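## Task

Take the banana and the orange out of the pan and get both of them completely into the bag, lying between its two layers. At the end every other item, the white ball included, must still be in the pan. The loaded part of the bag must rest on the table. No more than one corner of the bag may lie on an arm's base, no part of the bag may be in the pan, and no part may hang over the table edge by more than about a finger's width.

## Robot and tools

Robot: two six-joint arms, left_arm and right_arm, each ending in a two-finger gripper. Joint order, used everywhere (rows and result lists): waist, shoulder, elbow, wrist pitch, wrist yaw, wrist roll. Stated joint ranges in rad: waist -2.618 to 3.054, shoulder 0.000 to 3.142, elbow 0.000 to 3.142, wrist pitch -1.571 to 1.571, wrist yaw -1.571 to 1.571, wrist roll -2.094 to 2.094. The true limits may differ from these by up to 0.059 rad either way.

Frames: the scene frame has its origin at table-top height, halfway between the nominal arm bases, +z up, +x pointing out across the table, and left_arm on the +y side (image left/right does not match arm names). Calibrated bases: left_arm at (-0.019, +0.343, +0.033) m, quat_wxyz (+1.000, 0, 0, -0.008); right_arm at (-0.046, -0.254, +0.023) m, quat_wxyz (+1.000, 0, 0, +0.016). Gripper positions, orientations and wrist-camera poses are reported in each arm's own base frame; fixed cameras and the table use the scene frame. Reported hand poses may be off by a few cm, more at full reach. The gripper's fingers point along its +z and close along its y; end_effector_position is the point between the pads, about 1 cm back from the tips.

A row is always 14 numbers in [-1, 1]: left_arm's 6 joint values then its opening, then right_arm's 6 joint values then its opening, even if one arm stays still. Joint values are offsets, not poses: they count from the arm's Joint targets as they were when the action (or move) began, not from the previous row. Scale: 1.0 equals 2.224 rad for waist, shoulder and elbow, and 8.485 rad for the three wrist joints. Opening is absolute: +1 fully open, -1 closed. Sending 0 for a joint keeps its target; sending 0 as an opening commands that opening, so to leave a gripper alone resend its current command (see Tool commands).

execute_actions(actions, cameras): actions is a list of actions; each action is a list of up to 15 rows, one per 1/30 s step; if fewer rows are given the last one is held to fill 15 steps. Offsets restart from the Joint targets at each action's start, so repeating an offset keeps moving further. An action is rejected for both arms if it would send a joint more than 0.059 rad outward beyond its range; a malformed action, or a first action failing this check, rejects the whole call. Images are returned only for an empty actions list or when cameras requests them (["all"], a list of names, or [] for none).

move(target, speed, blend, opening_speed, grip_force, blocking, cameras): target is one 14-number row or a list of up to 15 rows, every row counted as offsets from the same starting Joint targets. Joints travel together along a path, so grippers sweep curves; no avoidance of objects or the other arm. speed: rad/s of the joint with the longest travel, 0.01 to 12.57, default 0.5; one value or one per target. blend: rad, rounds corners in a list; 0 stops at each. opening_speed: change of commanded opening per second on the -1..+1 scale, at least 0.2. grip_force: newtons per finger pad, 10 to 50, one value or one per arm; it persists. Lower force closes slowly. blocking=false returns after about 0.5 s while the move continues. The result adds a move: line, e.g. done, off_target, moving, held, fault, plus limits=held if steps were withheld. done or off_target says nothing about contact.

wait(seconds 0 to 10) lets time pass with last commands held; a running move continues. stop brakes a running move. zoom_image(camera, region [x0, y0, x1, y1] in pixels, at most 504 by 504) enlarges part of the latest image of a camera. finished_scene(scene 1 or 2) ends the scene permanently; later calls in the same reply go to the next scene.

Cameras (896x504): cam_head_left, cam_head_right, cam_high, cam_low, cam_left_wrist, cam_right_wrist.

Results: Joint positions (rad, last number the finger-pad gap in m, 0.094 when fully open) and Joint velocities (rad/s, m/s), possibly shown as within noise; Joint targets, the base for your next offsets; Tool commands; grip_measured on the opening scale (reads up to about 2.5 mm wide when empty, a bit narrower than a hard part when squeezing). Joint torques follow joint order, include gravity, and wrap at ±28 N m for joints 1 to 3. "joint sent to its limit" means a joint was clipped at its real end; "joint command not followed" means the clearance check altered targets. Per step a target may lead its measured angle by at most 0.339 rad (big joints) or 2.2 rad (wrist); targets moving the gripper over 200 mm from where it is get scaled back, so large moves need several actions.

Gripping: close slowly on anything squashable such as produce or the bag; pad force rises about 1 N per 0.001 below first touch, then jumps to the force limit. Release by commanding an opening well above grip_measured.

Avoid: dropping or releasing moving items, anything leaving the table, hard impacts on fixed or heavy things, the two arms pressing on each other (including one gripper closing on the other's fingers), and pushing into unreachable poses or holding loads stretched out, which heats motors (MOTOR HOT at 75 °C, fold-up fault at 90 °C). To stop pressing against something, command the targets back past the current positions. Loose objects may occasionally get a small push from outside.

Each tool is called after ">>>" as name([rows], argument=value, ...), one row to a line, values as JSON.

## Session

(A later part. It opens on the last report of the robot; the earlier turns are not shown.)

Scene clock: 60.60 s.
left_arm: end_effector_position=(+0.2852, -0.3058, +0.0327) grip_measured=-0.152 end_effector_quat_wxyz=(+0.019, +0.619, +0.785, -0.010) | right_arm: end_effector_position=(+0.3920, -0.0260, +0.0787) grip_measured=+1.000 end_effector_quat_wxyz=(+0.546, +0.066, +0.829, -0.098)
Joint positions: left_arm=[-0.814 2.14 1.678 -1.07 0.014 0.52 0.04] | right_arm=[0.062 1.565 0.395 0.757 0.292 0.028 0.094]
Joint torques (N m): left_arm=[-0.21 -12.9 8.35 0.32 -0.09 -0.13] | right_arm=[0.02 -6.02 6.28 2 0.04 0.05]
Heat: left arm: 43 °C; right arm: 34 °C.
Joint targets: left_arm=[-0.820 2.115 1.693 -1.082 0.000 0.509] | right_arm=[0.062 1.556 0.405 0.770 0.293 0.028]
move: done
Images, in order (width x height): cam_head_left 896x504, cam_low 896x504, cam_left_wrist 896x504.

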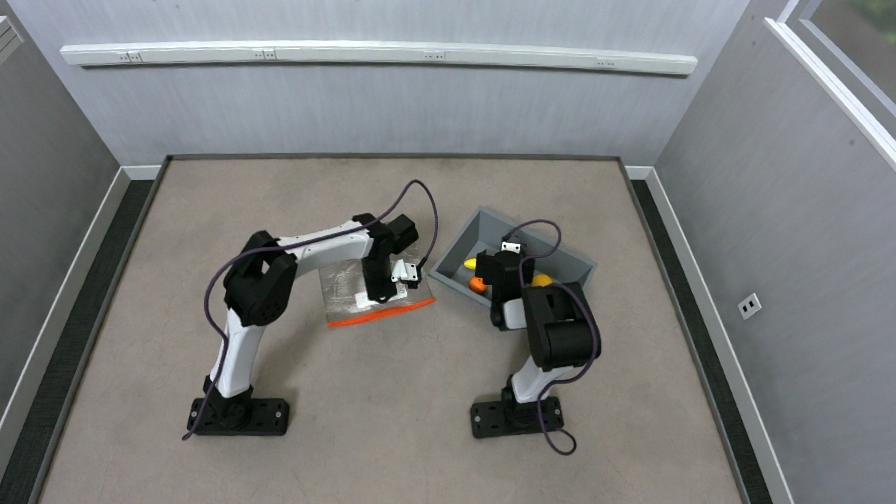

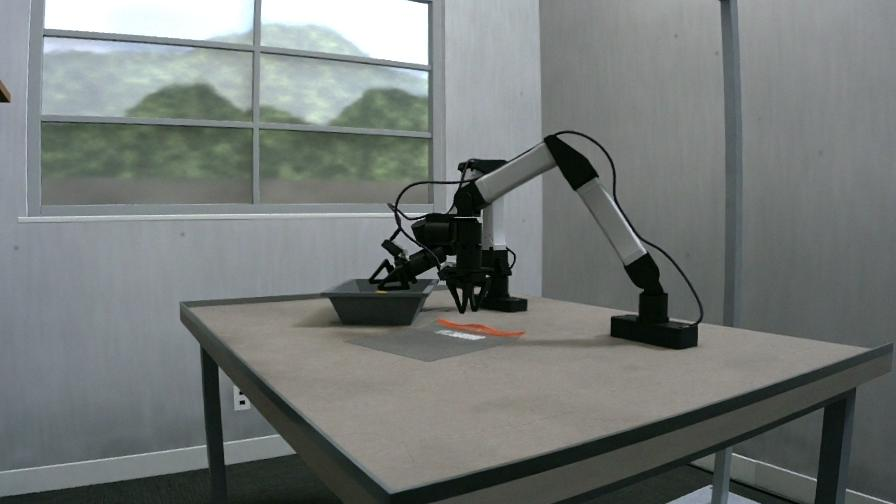

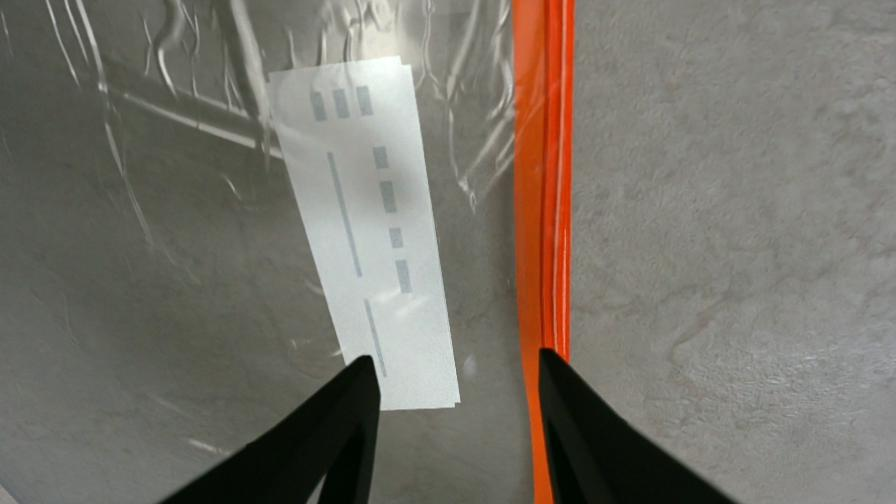

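>>> move([
  [0,-0.03,0,0,0,0,-0.15,0,0,0,0,0,0,1],
  [0.0637,-0.1758,-0.3807,0.1152,0.0471,0.0022,-0.15,0,0,0,0,0,0,1],
], speed=0.6, blend=[0.05,0], cameras=["cam_left_wrist","cam_low","cam_head_left"])

>>> zoom_image(camera="cam_low", region=[350, 230, 540, 370])

Scene clock: 64.73 s.
left_arm: end_effector_position=(+0.2630, -0.2983, +0.0194) grip_measured=-0.152 end_effector_quat_wxyz=(+0.255, +0.578, +0.748, -0.204) | right_arm: end_effector_position=(+0.3920, -0.0260, +0.0787) grip_measured=+1.000 end_effector_quat_wxyz=(+0.546, +0.066, +0.829, -0.098)
Joint positions: left_arm=[-0.684 1.753 0.855 -0.113 0.382 0.52 0.04] | right_arm=[0.062 1.565 0.395 0.757 0.292 0.028 0.094]
Joint torques (N m): left_arm=[0.72 -9.74 5.85 1.63 0.37 0.02] | right_arm=[0.03 -6.04 6.28 2 0.05 0.04]
Heat: left arm: 43 °C; right arm: 35 °C.
Joint targets: left_arm=[-0.678 1.724 0.846 -0.104 0.399 0.528] | right_arm=[0.062 1.556 0.405 0.770 0.293 0.028]
move: done; blend cut to 0.0334 rad at target 1
Images, in order (width x height): cam_head_left 896x504, cam_low 896x504, cam_left_wrist 896x504.

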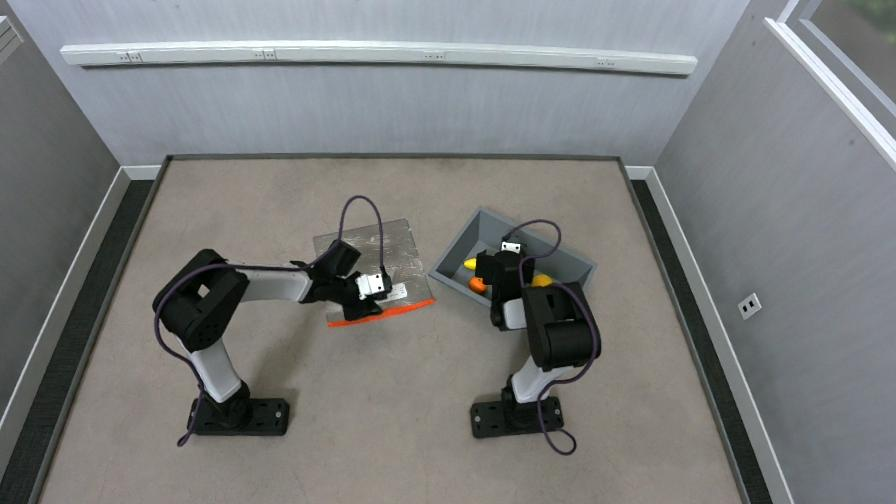

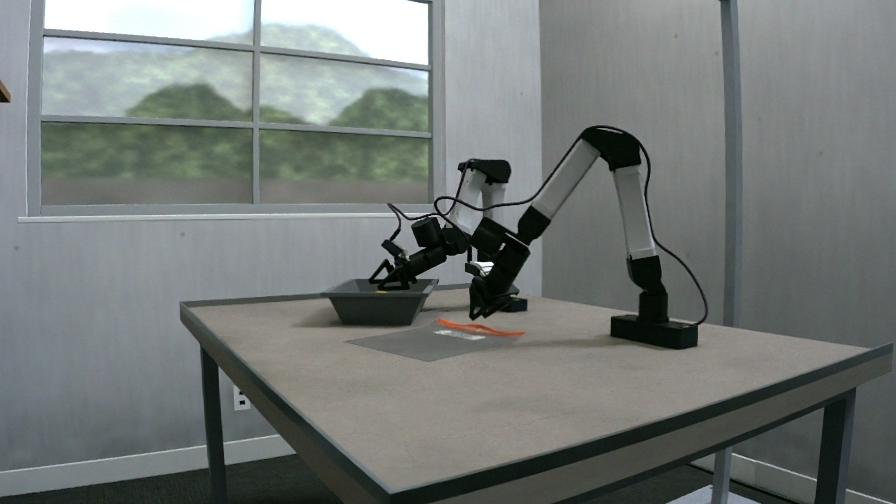

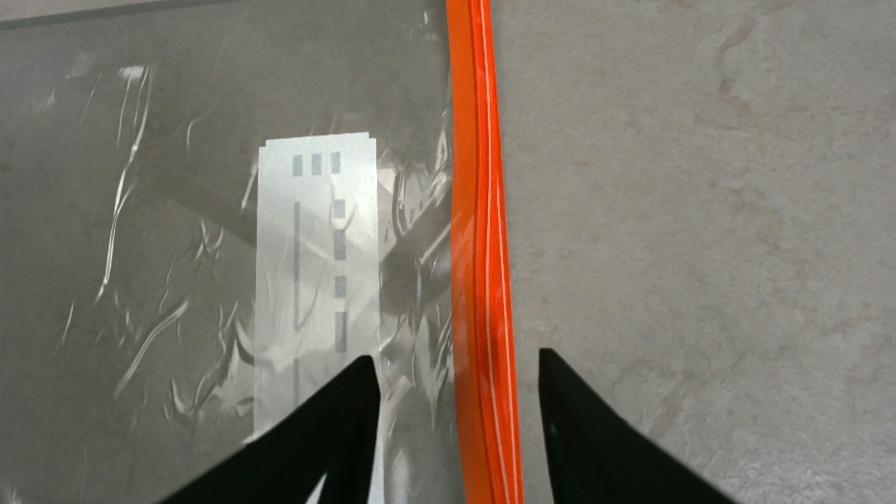

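Scaled by 2.653 from the camera's 896x504 image, which has a finer 1280x720 frame.

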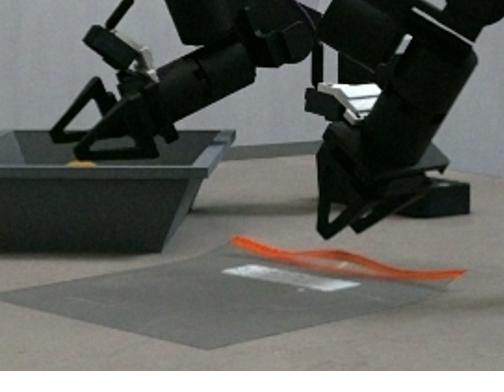

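>>> move(target=[0.0010,0.0410,-0.0226,0.0165,0,0,-0.15,0,0,0,0,0,0,1], speed=0.2, cameras=["cam_left_wrist"])

Scene clock: 66.80 s.
left_arm: end_effector_position=(+0.2670, -0.3006, +0.0030) grip_measured=-0.152 end_effector_quat_wxyz=(+0.275, +0.577, +0.742, -0.205) | right_arm: end_effector_position=(+0.3920, -0.0260, +0.0787) grip_measured=+1.000 end_effector_quat_wxyz=(+0.546, +0.066, +0.829, -0.098)
Joint positions: left_arm=[-0.682 1.802 0.804 0.027 0.383 0.52 0.04] | right_arm=[0.062 1.565 0.395 0.757 0.292 0.028 0.094]
Joint torques (N m): left_arm=[0.68 -6.6 5.49 1.73 0.37 0.02] | right_arm=[0.05 -6.02 6.28 2 0.05 0.04]
Heat: left arm: 42 °C; right arm: 35 °C.
Joint targets: left_arm=[-0.675 1.816 0.796 0.036 0.399 0.528] | right_arm=[0.062 1.556 0.405 0.770 0.293 0.028]
move: done
Images, in order (width x height): cam_left_wrist 896x504.

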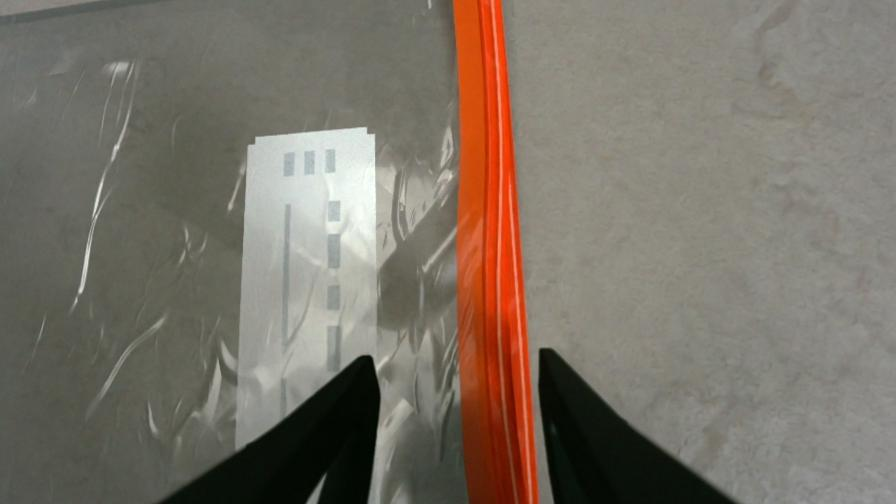

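>>> move(target=[0.0010,0.0300,-0.0160,0.0110,0,0,-0.15,0,0,0,0,0,0,1], speed=0.15, cameras=["cam_left_wrist","cam_low"])

>>> zoom_image(camera="cam_low", region=[350, 230, 540, 370])

Scene clock: 68.20 s.
left_arm: end_effector_position=(+0.2669, -0.3030, -0.0133) grip_measured=-0.152 end_effector_quat_wxyz=(+0.282, +0.577, +0.737, -0.210) | right_arm: end_effector_position=(+0.3920, -0.0260, +0.0787) grip_measured=+1.000 end_effector_quat_wxyz=(+0.546, +0.066, +0.829, -0.098)
Joint positions: left_arm=[-0.682 1.859 0.774 0.131 0.395 0.52 0.04] | right_arm=[0.062 1.565 0.395 0.757 0.292 0.028 0.094]
Joint torques (N m): left_arm=[0.91 -5.96 4.66 1.62 0.27 0.01] | right_arm=[0.05 -6.02 6.3 2 0.05 0.05]
Heat: left arm: 42 °C; right arm: 35 °C.
Joint targets: left_arm=[-0.673 1.882 0.761 0.129 0.399 0.528] | right_arm=[0.062 1.556 0.405 0.770 0.293 0.028]
move: done
Images, in order (width x height): cam_low 896x504, cam_left_wrist 896x504.

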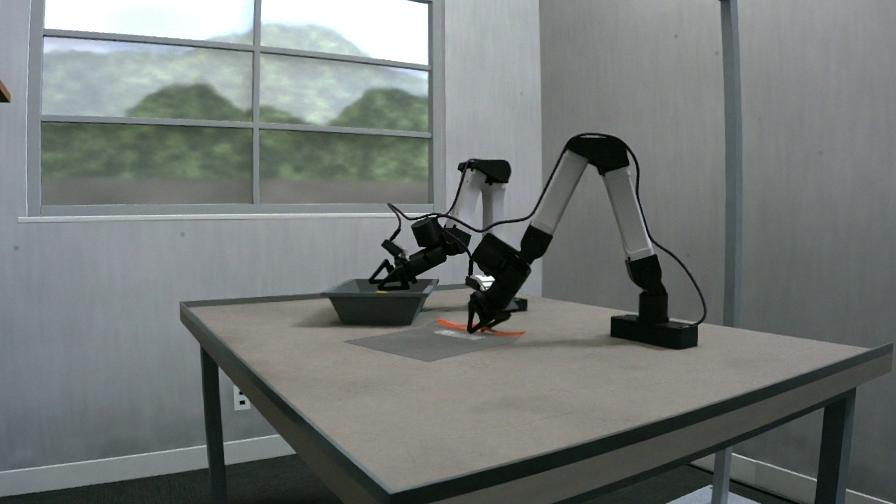

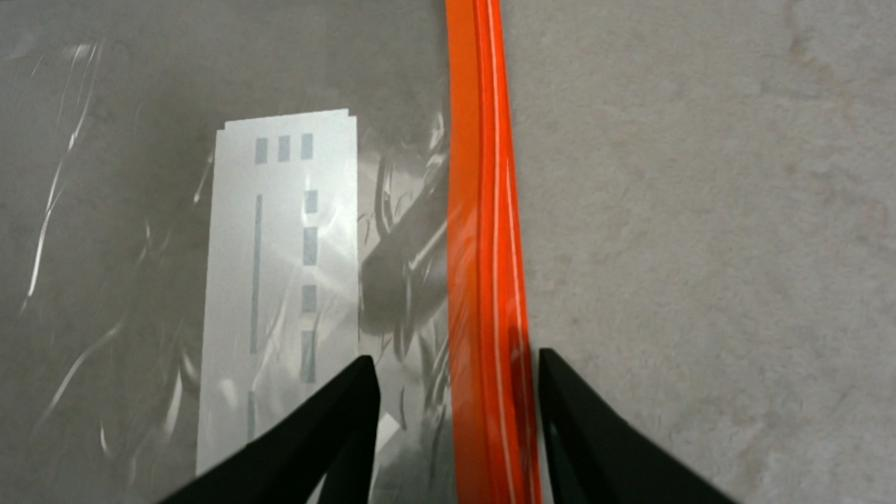

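Scaled by 2.653 from the camera's 896x504 image, which has a finer 1280x720 frame.

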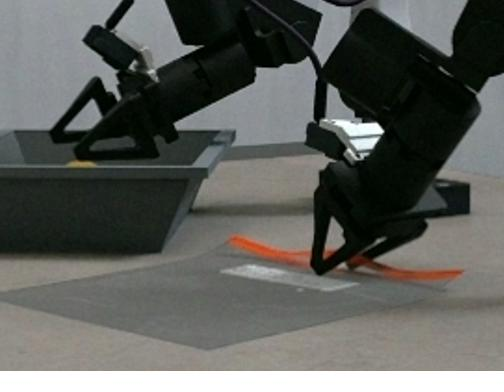

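>>> zoom_image(camera="cam_left_wrist", region=[400, 200, 620, 420])

Scaled by 2.291 from the camera's 896x504 image, which has a finer 1280x720 frame.

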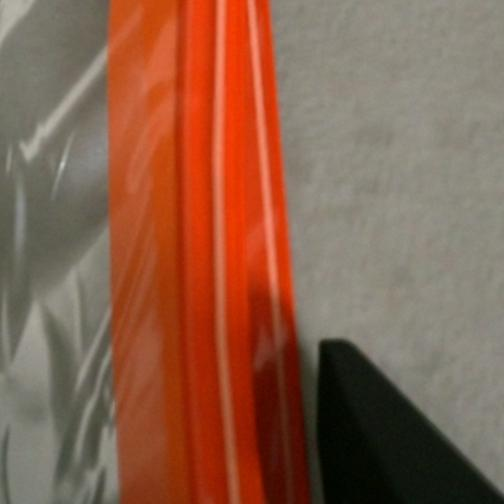

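>>> move([
  [0.0062,-0.0108,0.0066,-0.0011,0.0009,0.0009,-0.15,0,0,0,0,0,0,1],
  [0.0062,0.0090,0.0040,-0.0004,0.0009,0.0009,-0.15,0,0,0,0,0,0,1],
], speed=0.15, cameras=["cam_left_wrist"])

>>> zoom_image(camera="cam_left_wrist", region=[400, 200, 620, 420])

Scene clock: 70.33 s.
left_arm: end_effector_position=(+0.2695, -0.3020, -0.0142) grip_measured=-0.151 end_effector_quat_wxyz=(+0.284, +0.575, +0.736, -0.218) | right_arm: end_effector_position=(+0.3920, -0.0260, +0.0787) grip_measured=+1.000 end_effector_quat_wxyz=(+0.546, +0.066, +0.829, -0.098)
Joint positions: left_arm=[-0.667 1.869 0.773 0.146 0.416 0.524 0.04] | right_arm=[0.062 1.565 0.395 0.757 0.292 0.028 0.094]
Joint torques (N m): left_arm=[0.83 -5.2 5.46 1.43 0.13 0.05] | right_arm=[0.05 -6.04 6.28 2 0.05 0.05]
Heat: left arm: 41 °C; right arm: 35 °C.
Joint targets: left_arm=[-0.660 1.902 0.769 0.126 0.407 0.535] | right_arm=[0.062 1.556 0.405 0.770 0.293 0.028]
move: done
Images, in order (width x height): cam_left_wrist 896x504.

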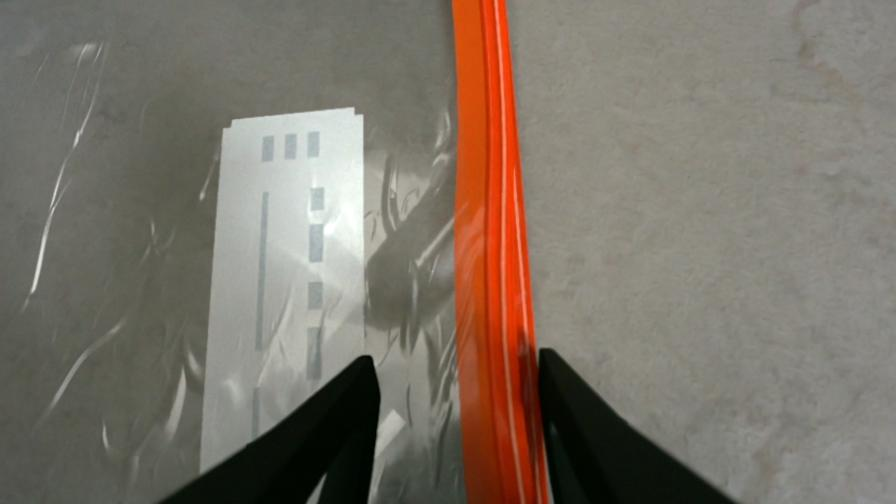

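Scaled by 2.291 from the camera's 896x504 image, which has a finer 1280x720 frame.

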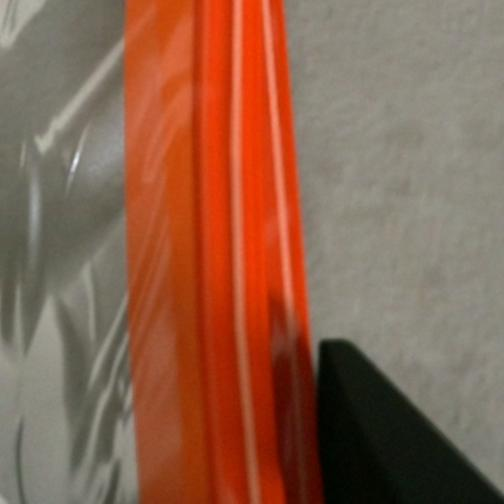

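>>> move([
  [0.0085,-0.0250,0.0090,-0.0015,0.0012,0.0012,-0.15,0,0,0,0,0,0,1],
  [0.0085,0.0040,0.0060,-0.0010,0.0012,0.0012,-0.15,0,0,0,0,0,0,1],
], speed=0.15, cameras=["cam_left_wrist"])

>>> zoom_image(camera="cam_left_wrist", region=[400, 200, 620, 420])

Scene clock: 86.73 s.
left_arm: end_effector_position=(+0.2734, -0.2986, -0.0145) grip_measured=-0.151 end_effector_quat_wxyz=(+0.285, +0.573, +0.736, -0.220) | right_arm: end_effector_position=(+0.3920, -0.0260, +0.0787) grip_measured=+1.000 end_effector_quat_wxyz=(+0.546, +0.066, +0.829, -0.098)
Joint positions: left_arm=[-0.649 1.873 0.776 0.145 0.43 0.535 0.04] | right_arm=[0.062 1.565 0.395 0.757 0.292 0.028 0.094]
Joint torques (N m): left_arm=[0.87 -4.97 6.56 1.33 0.11 0.06] | right_arm=[0.01 -6.04 6.27 2 0.05 0.04]
Heat: left arm: 36 °C; right arm: 36 °C.
Joint targets: left_arm=[-0.640 1.911 0.783 0.117 0.417 0.545] | right_arm=[0.062 1.556 0.405 0.770 0.293 0.028]
move: off_target (left_arm); left_arm: the shoulder is farthest, 0.037 rad from its target
Images, in order (width x height): cam_left_wrist 896x504.

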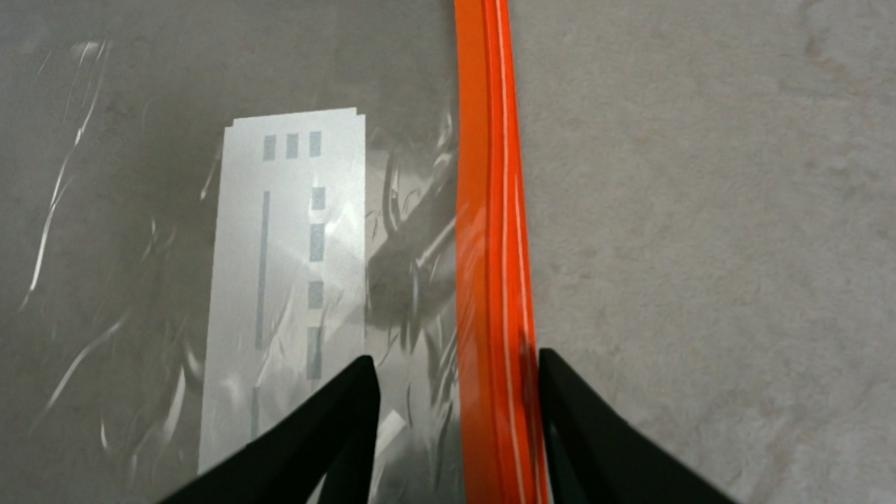

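Scaled by 2.291 from the camera's 896x504 image, which has a finer 1280x720 frame.

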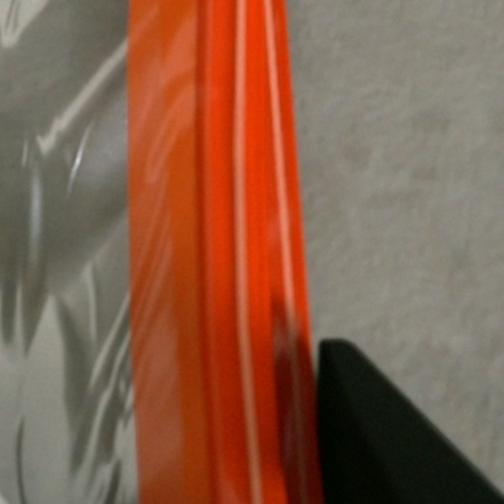

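>>> move([
  [0,-0.0500,0.0,0,0,0,-0.15,0,0,0,0,0,0,1],
  [0.0085,-0.0450,0.0090,-0.0010,0.0012,0.0012,-0.15,0,0,0,0,0,0,1],
  [0.0085,-0.0060,0.0060,-0.0010,0.0012,0.0012,-0.15,0,0,0,0,0,0,1],
], speed=0.2, cameras=["cam_left_wrist"])

>>> zoom_image(camera="cam_left_wrist", region=[400, 200, 620, 420])

Scene clock: 89.17 s.
left_arm: end_effector_position=(+0.2804, -0.2924, -0.0135) grip_measured=-0.151 end_effector_quat_wxyz=(+0.285, +0.568, +0.741, -0.216) | right_arm: end_effector_position=(+0.3920, -0.0260, +0.0787) grip_measured=+1.000 end_effector_quat_wxyz=(+0.546, +0.066, +0.829, -0.098)
Joint positions: left_arm=[-0.625 1.872 0.786 0.125 0.432 0.545 0.04] | right_arm=[0.062 1.565 0.395 0.757 0.292 0.028 0.094]
Joint torques (N m): left_arm=[0.49 -5.9 6.86 1.44 0.21 0.06] | right_arm=[0.03 -6.04 6.28 2 0.05 0.05]
Heat: left arm: 36 °C; right arm: 36 °C.
Joint targets: left_arm=[-0.622 1.898 0.796 0.109 0.427 0.556] | right_arm=[0.062 1.556 0.405 0.770 0.293 0.028]
move: done
Images, in order (width x height): cam_left_wrist 896x504.

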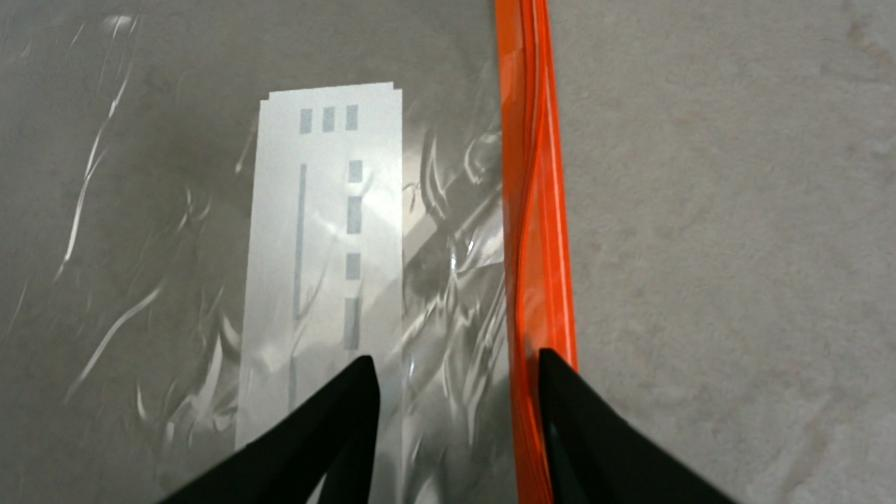

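Scaled by 2.291 from the camera's 896x504 image, which has a finer 1280x720 frame.

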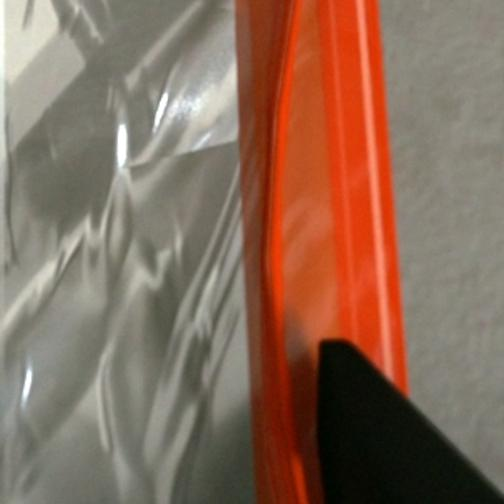

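>>> move([
  [0,0.0060,-0.0030,0,0,0,-0.15,0,0,0,0,0,0,1],
  [0,0.0060,-0.0030,0,0,0,-0.75,0,0,0,0,0,0,1],
  [0,0.0060,-0.0030,0,0,0,-1,0,0,0,0,0,0,1],
  [0,-0.040,-0.0030,0,0,0,-1,0,0,0,0,0,0,1],
], speed=0.15, opening_speed=0.4, cameras=["cam_left_wrist","cam_low"])

>>> zoom_image(camera="cam_low", region=[350, 230, 540, 370])

Scene clock: 93.77 s.
left_arm: end_effector_position=(+0.2837, -0.2951, +0.0014) grip_measured=-0.982 end_effector_quat_wxyz=(+0.302, +0.569, +0.734, -0.216) | right_arm: end_effector_position=(+0.3920, -0.0260, +0.0787) grip_measured=+1.000 end_effector_quat_wxyz=(+0.546, +0.066, +0.829, -0.098)
Joint positions: left_arm=[-0.625 1.833 0.786 0.123 0.434 0.545 0.001] | right_arm=[0.062 1.565 0.395 0.757 0.292 0.028 0.094]
Joint torques (N m): left_arm=[0.5 -9.62 6.43 1.52 0.18 0.05] | right_arm=[0.05 -6.02 6.28 2 0.05 0.04]
Heat: left arm: 35 °C; right arm: 36 °C.
Joint targets: left_arm=[-0.622 1.809 0.789 0.108 0.427 0.556] | right_arm=[0.062 1.556 0.405 0.770 0.293 0.028]
move: done; target 3's new numbers were sent with left_arm's wrist pitch 0.037 rad from that target
Images, in order (width x height): cam_low 896x504, cam_left_wrist 896x504.

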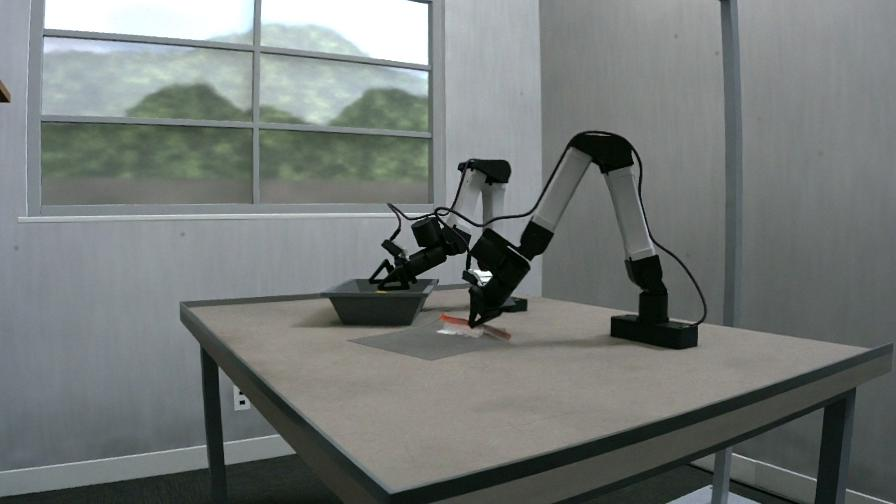

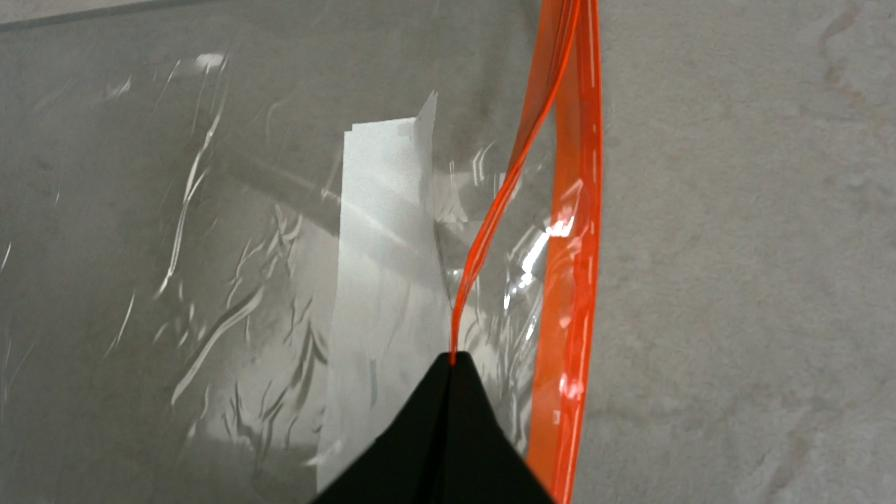

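Scaled by 2.653 from the camera's 896x504 image, which has a finer 1280x720 frame.

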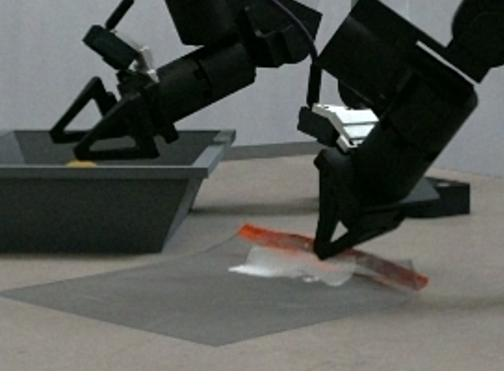

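>>> move(target=[-0.0202,-0.0940,0.1192,-0.0609,-0.0025,-0.0019,-1,0,0,0,0,0,0,1], speed=0.2, cameras=["cam_left_wrist","cam_low","cam_head_left"])

>>> zoom_image(camera="cam_low", region=[350, 230, 540, 370])

>>> zoom_image(camera="cam_head_left", region=[280, 210, 480, 360])

Scene clock: 97.47 s.
left_arm: end_effector_position=(+0.2719, -0.3012, +0.0968) grip_measured=-0.982 end_effector_quat_wxyz=(+0.270, +0.580, +0.737, -0.217) | right_arm: end_effector_position=(+0.3920, -0.0260, +0.0787) grip_measured=+1.000 end_effector_quat_wxyz=(+0.546, +0.066, +0.829, -0.098)
Joint positions: left_arm=[-0.66 1.623 1.033 -0.395 0.423 0.545 0.001] | right_arm=[0.062 1.565 0.395 0.757 0.292 0.028 0.094]
Joint torques (N m): left_arm=[-0.29 -9.03 9.77 1.44 0.09 -0.1] | right_arm=[0.02 -6.02 6.28 2 0.04 0.04]
Heat: left arm: 35 °C; right arm: 36 °C.
Joint targets: left_arm=[-0.667 1.600 1.054 -0.408 0.406 0.539] | right_arm=[0.062 1.556 0.405 0.770 0.293 0.028]
move: done
Images, in order (width x height): cam_head_left 896x504, cam_low 896x504, cam_left_wrist 896x504.

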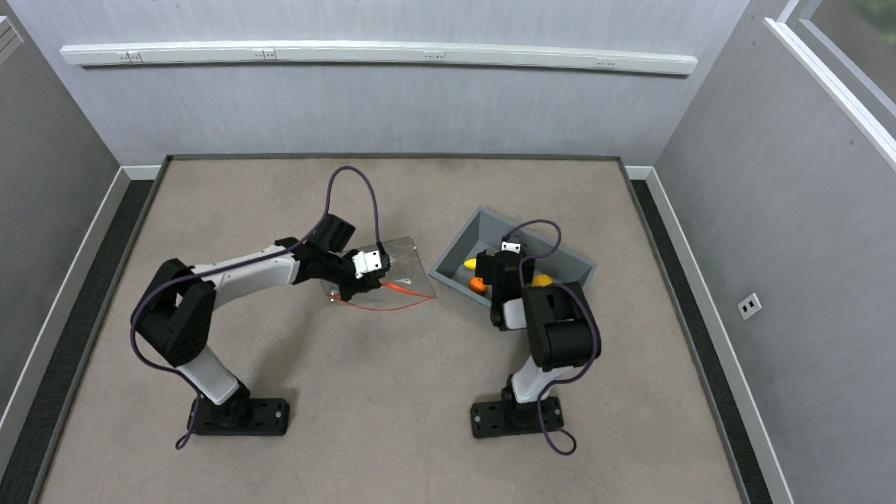

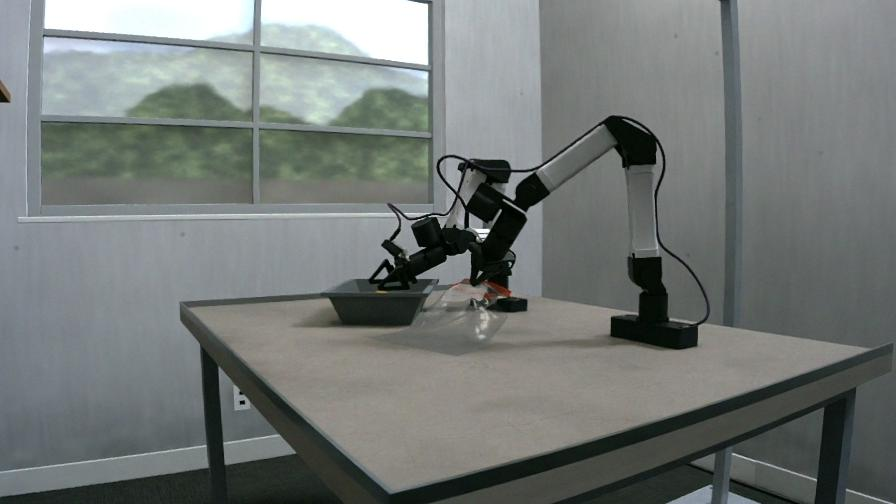

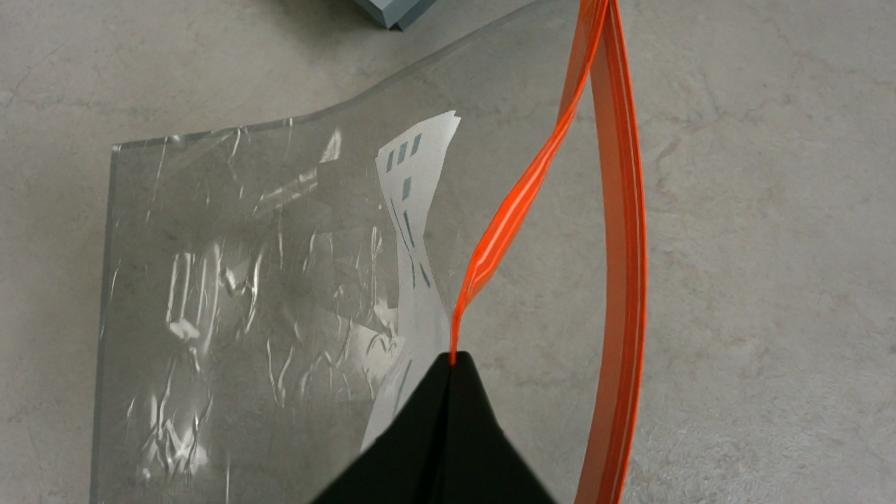

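Scaled by 2.653 from the camera's 896x504 image, which has a finer 1280x720 frame.

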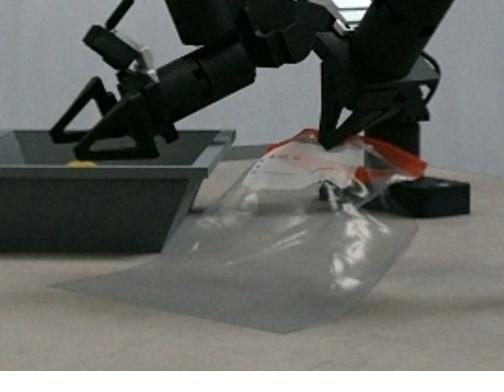

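Scaled by 2.520 from the camera's 896x504 image, which has a finer 1280x720 frame.

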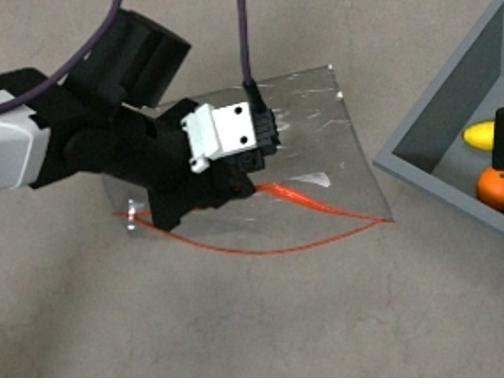

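>>> move([
  [0,0,0,0,0,0,-1,0,-0.0900,0,0,0,0,0],
  [0,0,0,0,0,0,-1,0.0290,0.1236,0.5243,-0.2453,-0.0345,-0.0033,0],
], speed=[0.6,0.9], blend=[0.1,0], cameras=["cam_right_wrist","cam_head_left","cam_high"])

>>> zoom_image(camera="cam_head_left", region=[400, 190, 620, 350])

Scene clock: 102.90 s.
left_arm: end_effector_position=(+0.2718, -0.3012, +0.0967) grip_measured=-0.982 end_effector_quat_wxyz=(+0.270, +0.580, +0.737, -0.217) | right_arm: end_effector_position=(+0.3327, +0.0382, +0.1131) grip_measured=+0.001 end_effector_quat_wxyz=(-0.003, -0.056, +0.998, -0.005)
Joint positions: left_arm=[-0.66 1.623 1.033 -0.395 0.423 0.545 0.001] | right_arm=[0.12 1.818 1.544 -1.305 0.01 0.008 0.047]
Joint torques (N m): left_arm=[-0.31 -9.05 9.77 1.43 0.1 -0.11] | right_arm=[0.7 -7.08 8.61 0.25 -0.11 -0.03]
Heat: left arm: 36 °C; right arm: 36 °C.
Joint targets: left_arm=[-0.667 1.600 1.054 -0.408 0.406 0.539] | right_arm=[0.126 1.830 1.571 -1.311 0.001 0.000]
move: done
Images, in order (width x height): cam_head_left 896x504, cam_high 896x504, cam_right_wrist 896x504.

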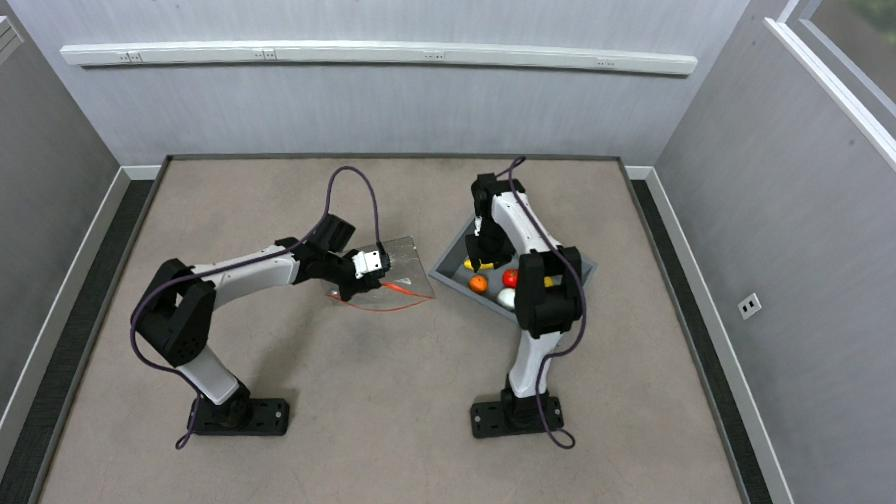

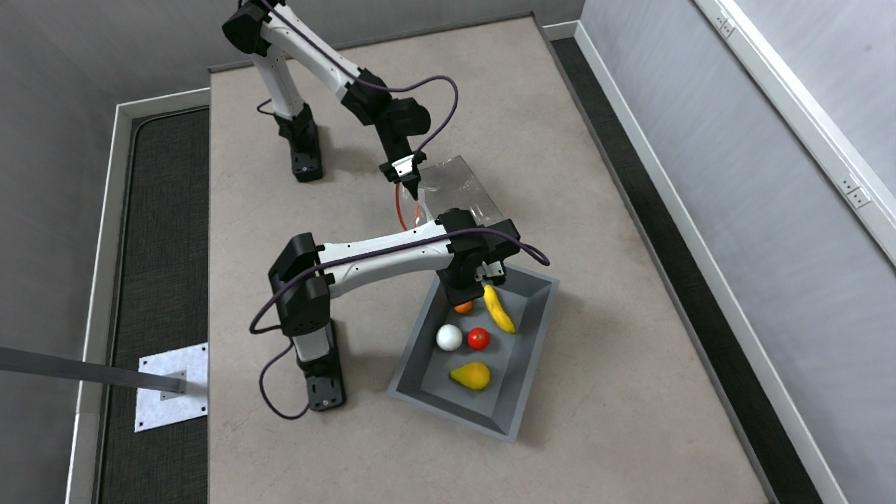

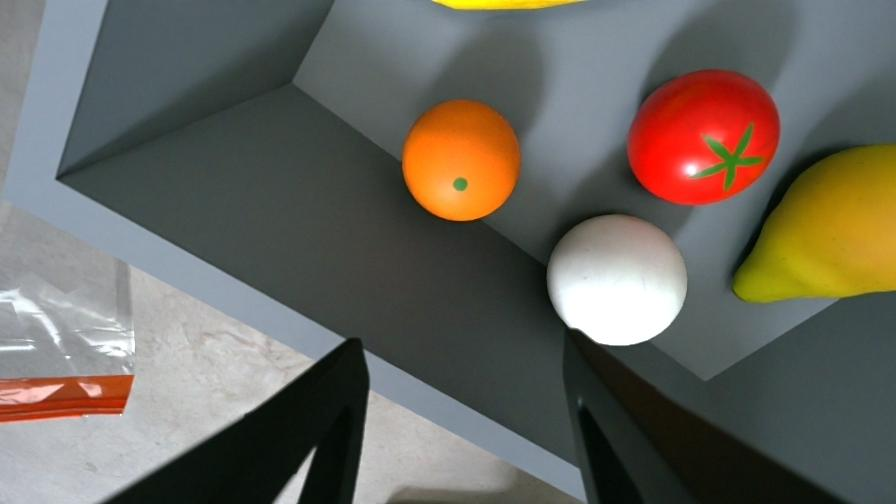

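Scaled by 2.291 from the camera's 896x504 image, which has a finer 1280x720 frame.

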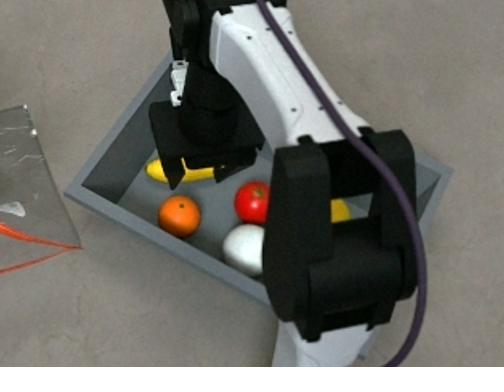

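>>> move(target=[-0.0000,0,0,0,0,0,-1,-0.0088,0.0183,-0.0325,0.0132,0,0.0943,0.5], speed=0.8, cameras=["cam_right_wrist"])

Scene clock: 106.27 s.
left_arm: end_effector_position=(+0.2718, -0.3012, +0.0967) grip_measured=-0.982 end_effector_quat_wxyz=(+0.270, +0.580, +0.737, -0.217) | right_arm: end_effector_position=(+0.3444, +0.0378, +0.0890) grip_measured=+0.499 end_effector_quat_wxyz=(+0.003, +0.333, +0.943, -0.003)
Joint positions: left_arm=[-0.66 1.623 1.033 -0.395 0.423 0.545 0.001] | right_arm=[0.113 1.859 1.502 -1.21 0.008 0.792 0.07]
Joint torques (N m): left_arm=[-0.32 -8.99 9.78 1.43 0.09 -0.11] | right_arm=[-0.61 -7.47 5.76 0.38 -0.06 0.17]
Heat: left arm: 36 °C; right arm: 35 °C.
Joint targets: left_arm=[-0.667 1.600 1.054 -0.408 0.406 0.539] | right_arm=[0.107 1.871 1.498 -1.199 0.000 0.800]
move: done
Images, in order (width x height): cam_right_wrist 896x504.

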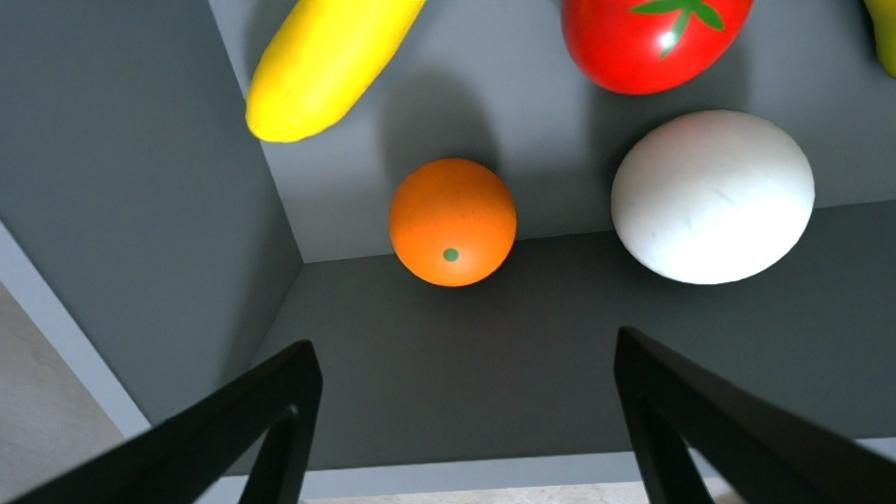

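>>> move(target=[-0.0000,0,0,0,0,0,-1,0.0021,0.0237,-0.1071,0.0344,0,0.0006,0.5], speed=0.4, cameras=["cam_right_wrist"])

Scene clock: 108.40 s.
left_arm: end_effector_position=(+0.2718, -0.3012, +0.0967) grip_measured=-0.982 end_effector_quat_wxyz=(+0.270, +0.580, +0.737, -0.217) | right_arm: end_effector_position=(+0.3378, +0.0370, +0.0126) grip_measured=+0.499 end_effector_quat_wxyz=(+0.001, +0.335, +0.942, -0.004)
Joint positions: left_arm=[-0.66 1.623 1.033 -0.395 0.423 0.545 0.001] | right_arm=[0.113 1.915 1.261 -0.918 0.008 0.797 0.07]
Joint torques (N m): left_arm=[-0.29 -9.05 9.78 1.44 0.08 -0.1] | right_arm=[-0.14 -7.79 5.53 0.38 -0.05 0.13]
Heat: left arm: 36 °C; right arm: 34 °C.
Joint targets: left_arm=[-0.667 1.600 1.054 -0.408 0.406 0.539] | right_arm=[0.112 1.924 1.260 -0.907 0.001 0.805]
move: done
Images, in order (width x height): cam_right_wrist 896x504.

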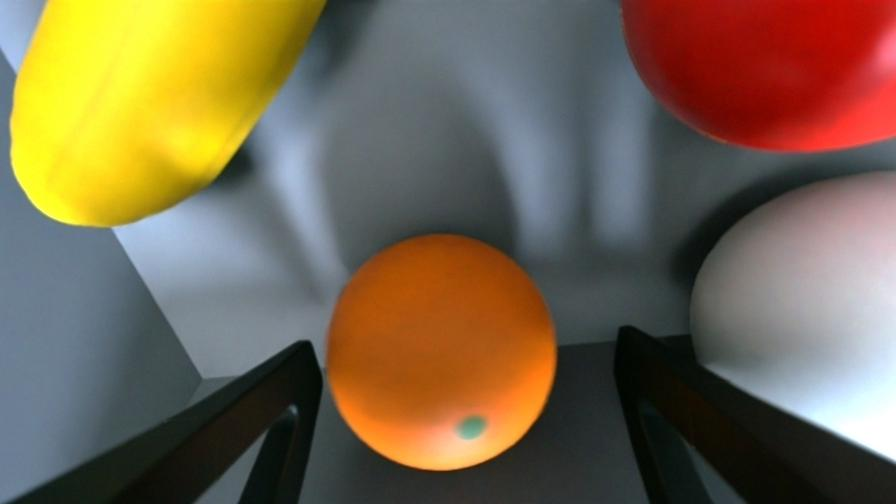

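>>> move(target=[-0.0000,0,0,0,0,0,-1,0.0055,0.0114,0.0024,0.0024,0,0.0014,0.5], speed=0.2)

>>> move(target=[-0.0000,0,0,0,0,0,-1,0,0,0,0,0,0,0.02], opening_speed=0.3, grip_force=[50,20], cameras=["cam_right_wrist"])

Scene clock: 109.70 s.
left_arm: end_effector_position=(+0.2718, -0.3012, +0.0967) grip_measured=-0.982 end_effector_quat_wxyz=(+0.270, +0.580, +0.737, -0.217) | right_arm: end_effector_position=(+0.3404, +0.0384, +0.0055) grip_measured=+0.499 end_effector_quat_wxyz=(+0.001, +0.339, +0.941, -0.004)
Joint positions: left_arm=[-0.66 1.623 1.033 -0.395 0.423 0.545 0.001] | right_arm=[0.116 1.937 1.261 -0.898 0.008 0.809 0.07]
Joint torques (N m): left_arm=[-0.32 -8.99 9.81 1.43 0.08 -0.11] | right_arm=[0.62 -7.61 6 0.31 -0.05 0.14]
Heat: left arm: 37 °C; right arm: 34 °C.
Joint targets: left_arm=[-0.667 1.600 1.054 -0.408 0.406 0.539] | right_arm=[0.124 1.949 1.266 -0.887 0.001 0.817]
move: done

Scene clock: 111.63 s.
left_arm: end_effector_position=(+0.2718, -0.3012, +0.0967) grip_measured=-0.982 end_effector_quat_wxyz=(+0.270, +0.580, +0.737, -0.217) | right_arm: end_effector_position=(+0.3406, +0.0384, +0.0055) grip_measured=+0.022 end_effector_quat_wxyz=(+0.001, +0.339, +0.941, -0.004)
Joint positions: left_arm=[-0.66 1.623 1.033 -0.395 0.423 0.545 0.001] | right_arm=[0.116 1.937 1.261 -0.897 0.008 0.809 0.048]
Joint torques (N m): left_arm=[-0.35 -9.02 9.77 1.43 0.08 -0.09] | right_arm=[0.73 -7.62 6 0.37 -0.06 0.13]
Heat: left arm: 37 °C; right arm: 34 °C.
Joint targets: left_arm=[-0.667 1.600 1.054 -0.408 0.406 0.539] | right_arm=[0.124 1.949 1.266 -0.886 0.001 0.817]
grip_force (N): 50, 20
move: done
Images, in order (width x height): cam_right_wrist 896x504.

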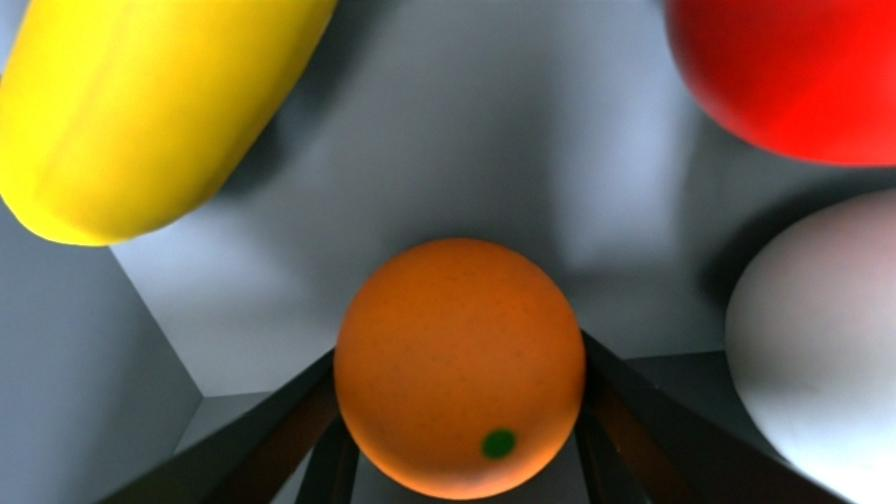

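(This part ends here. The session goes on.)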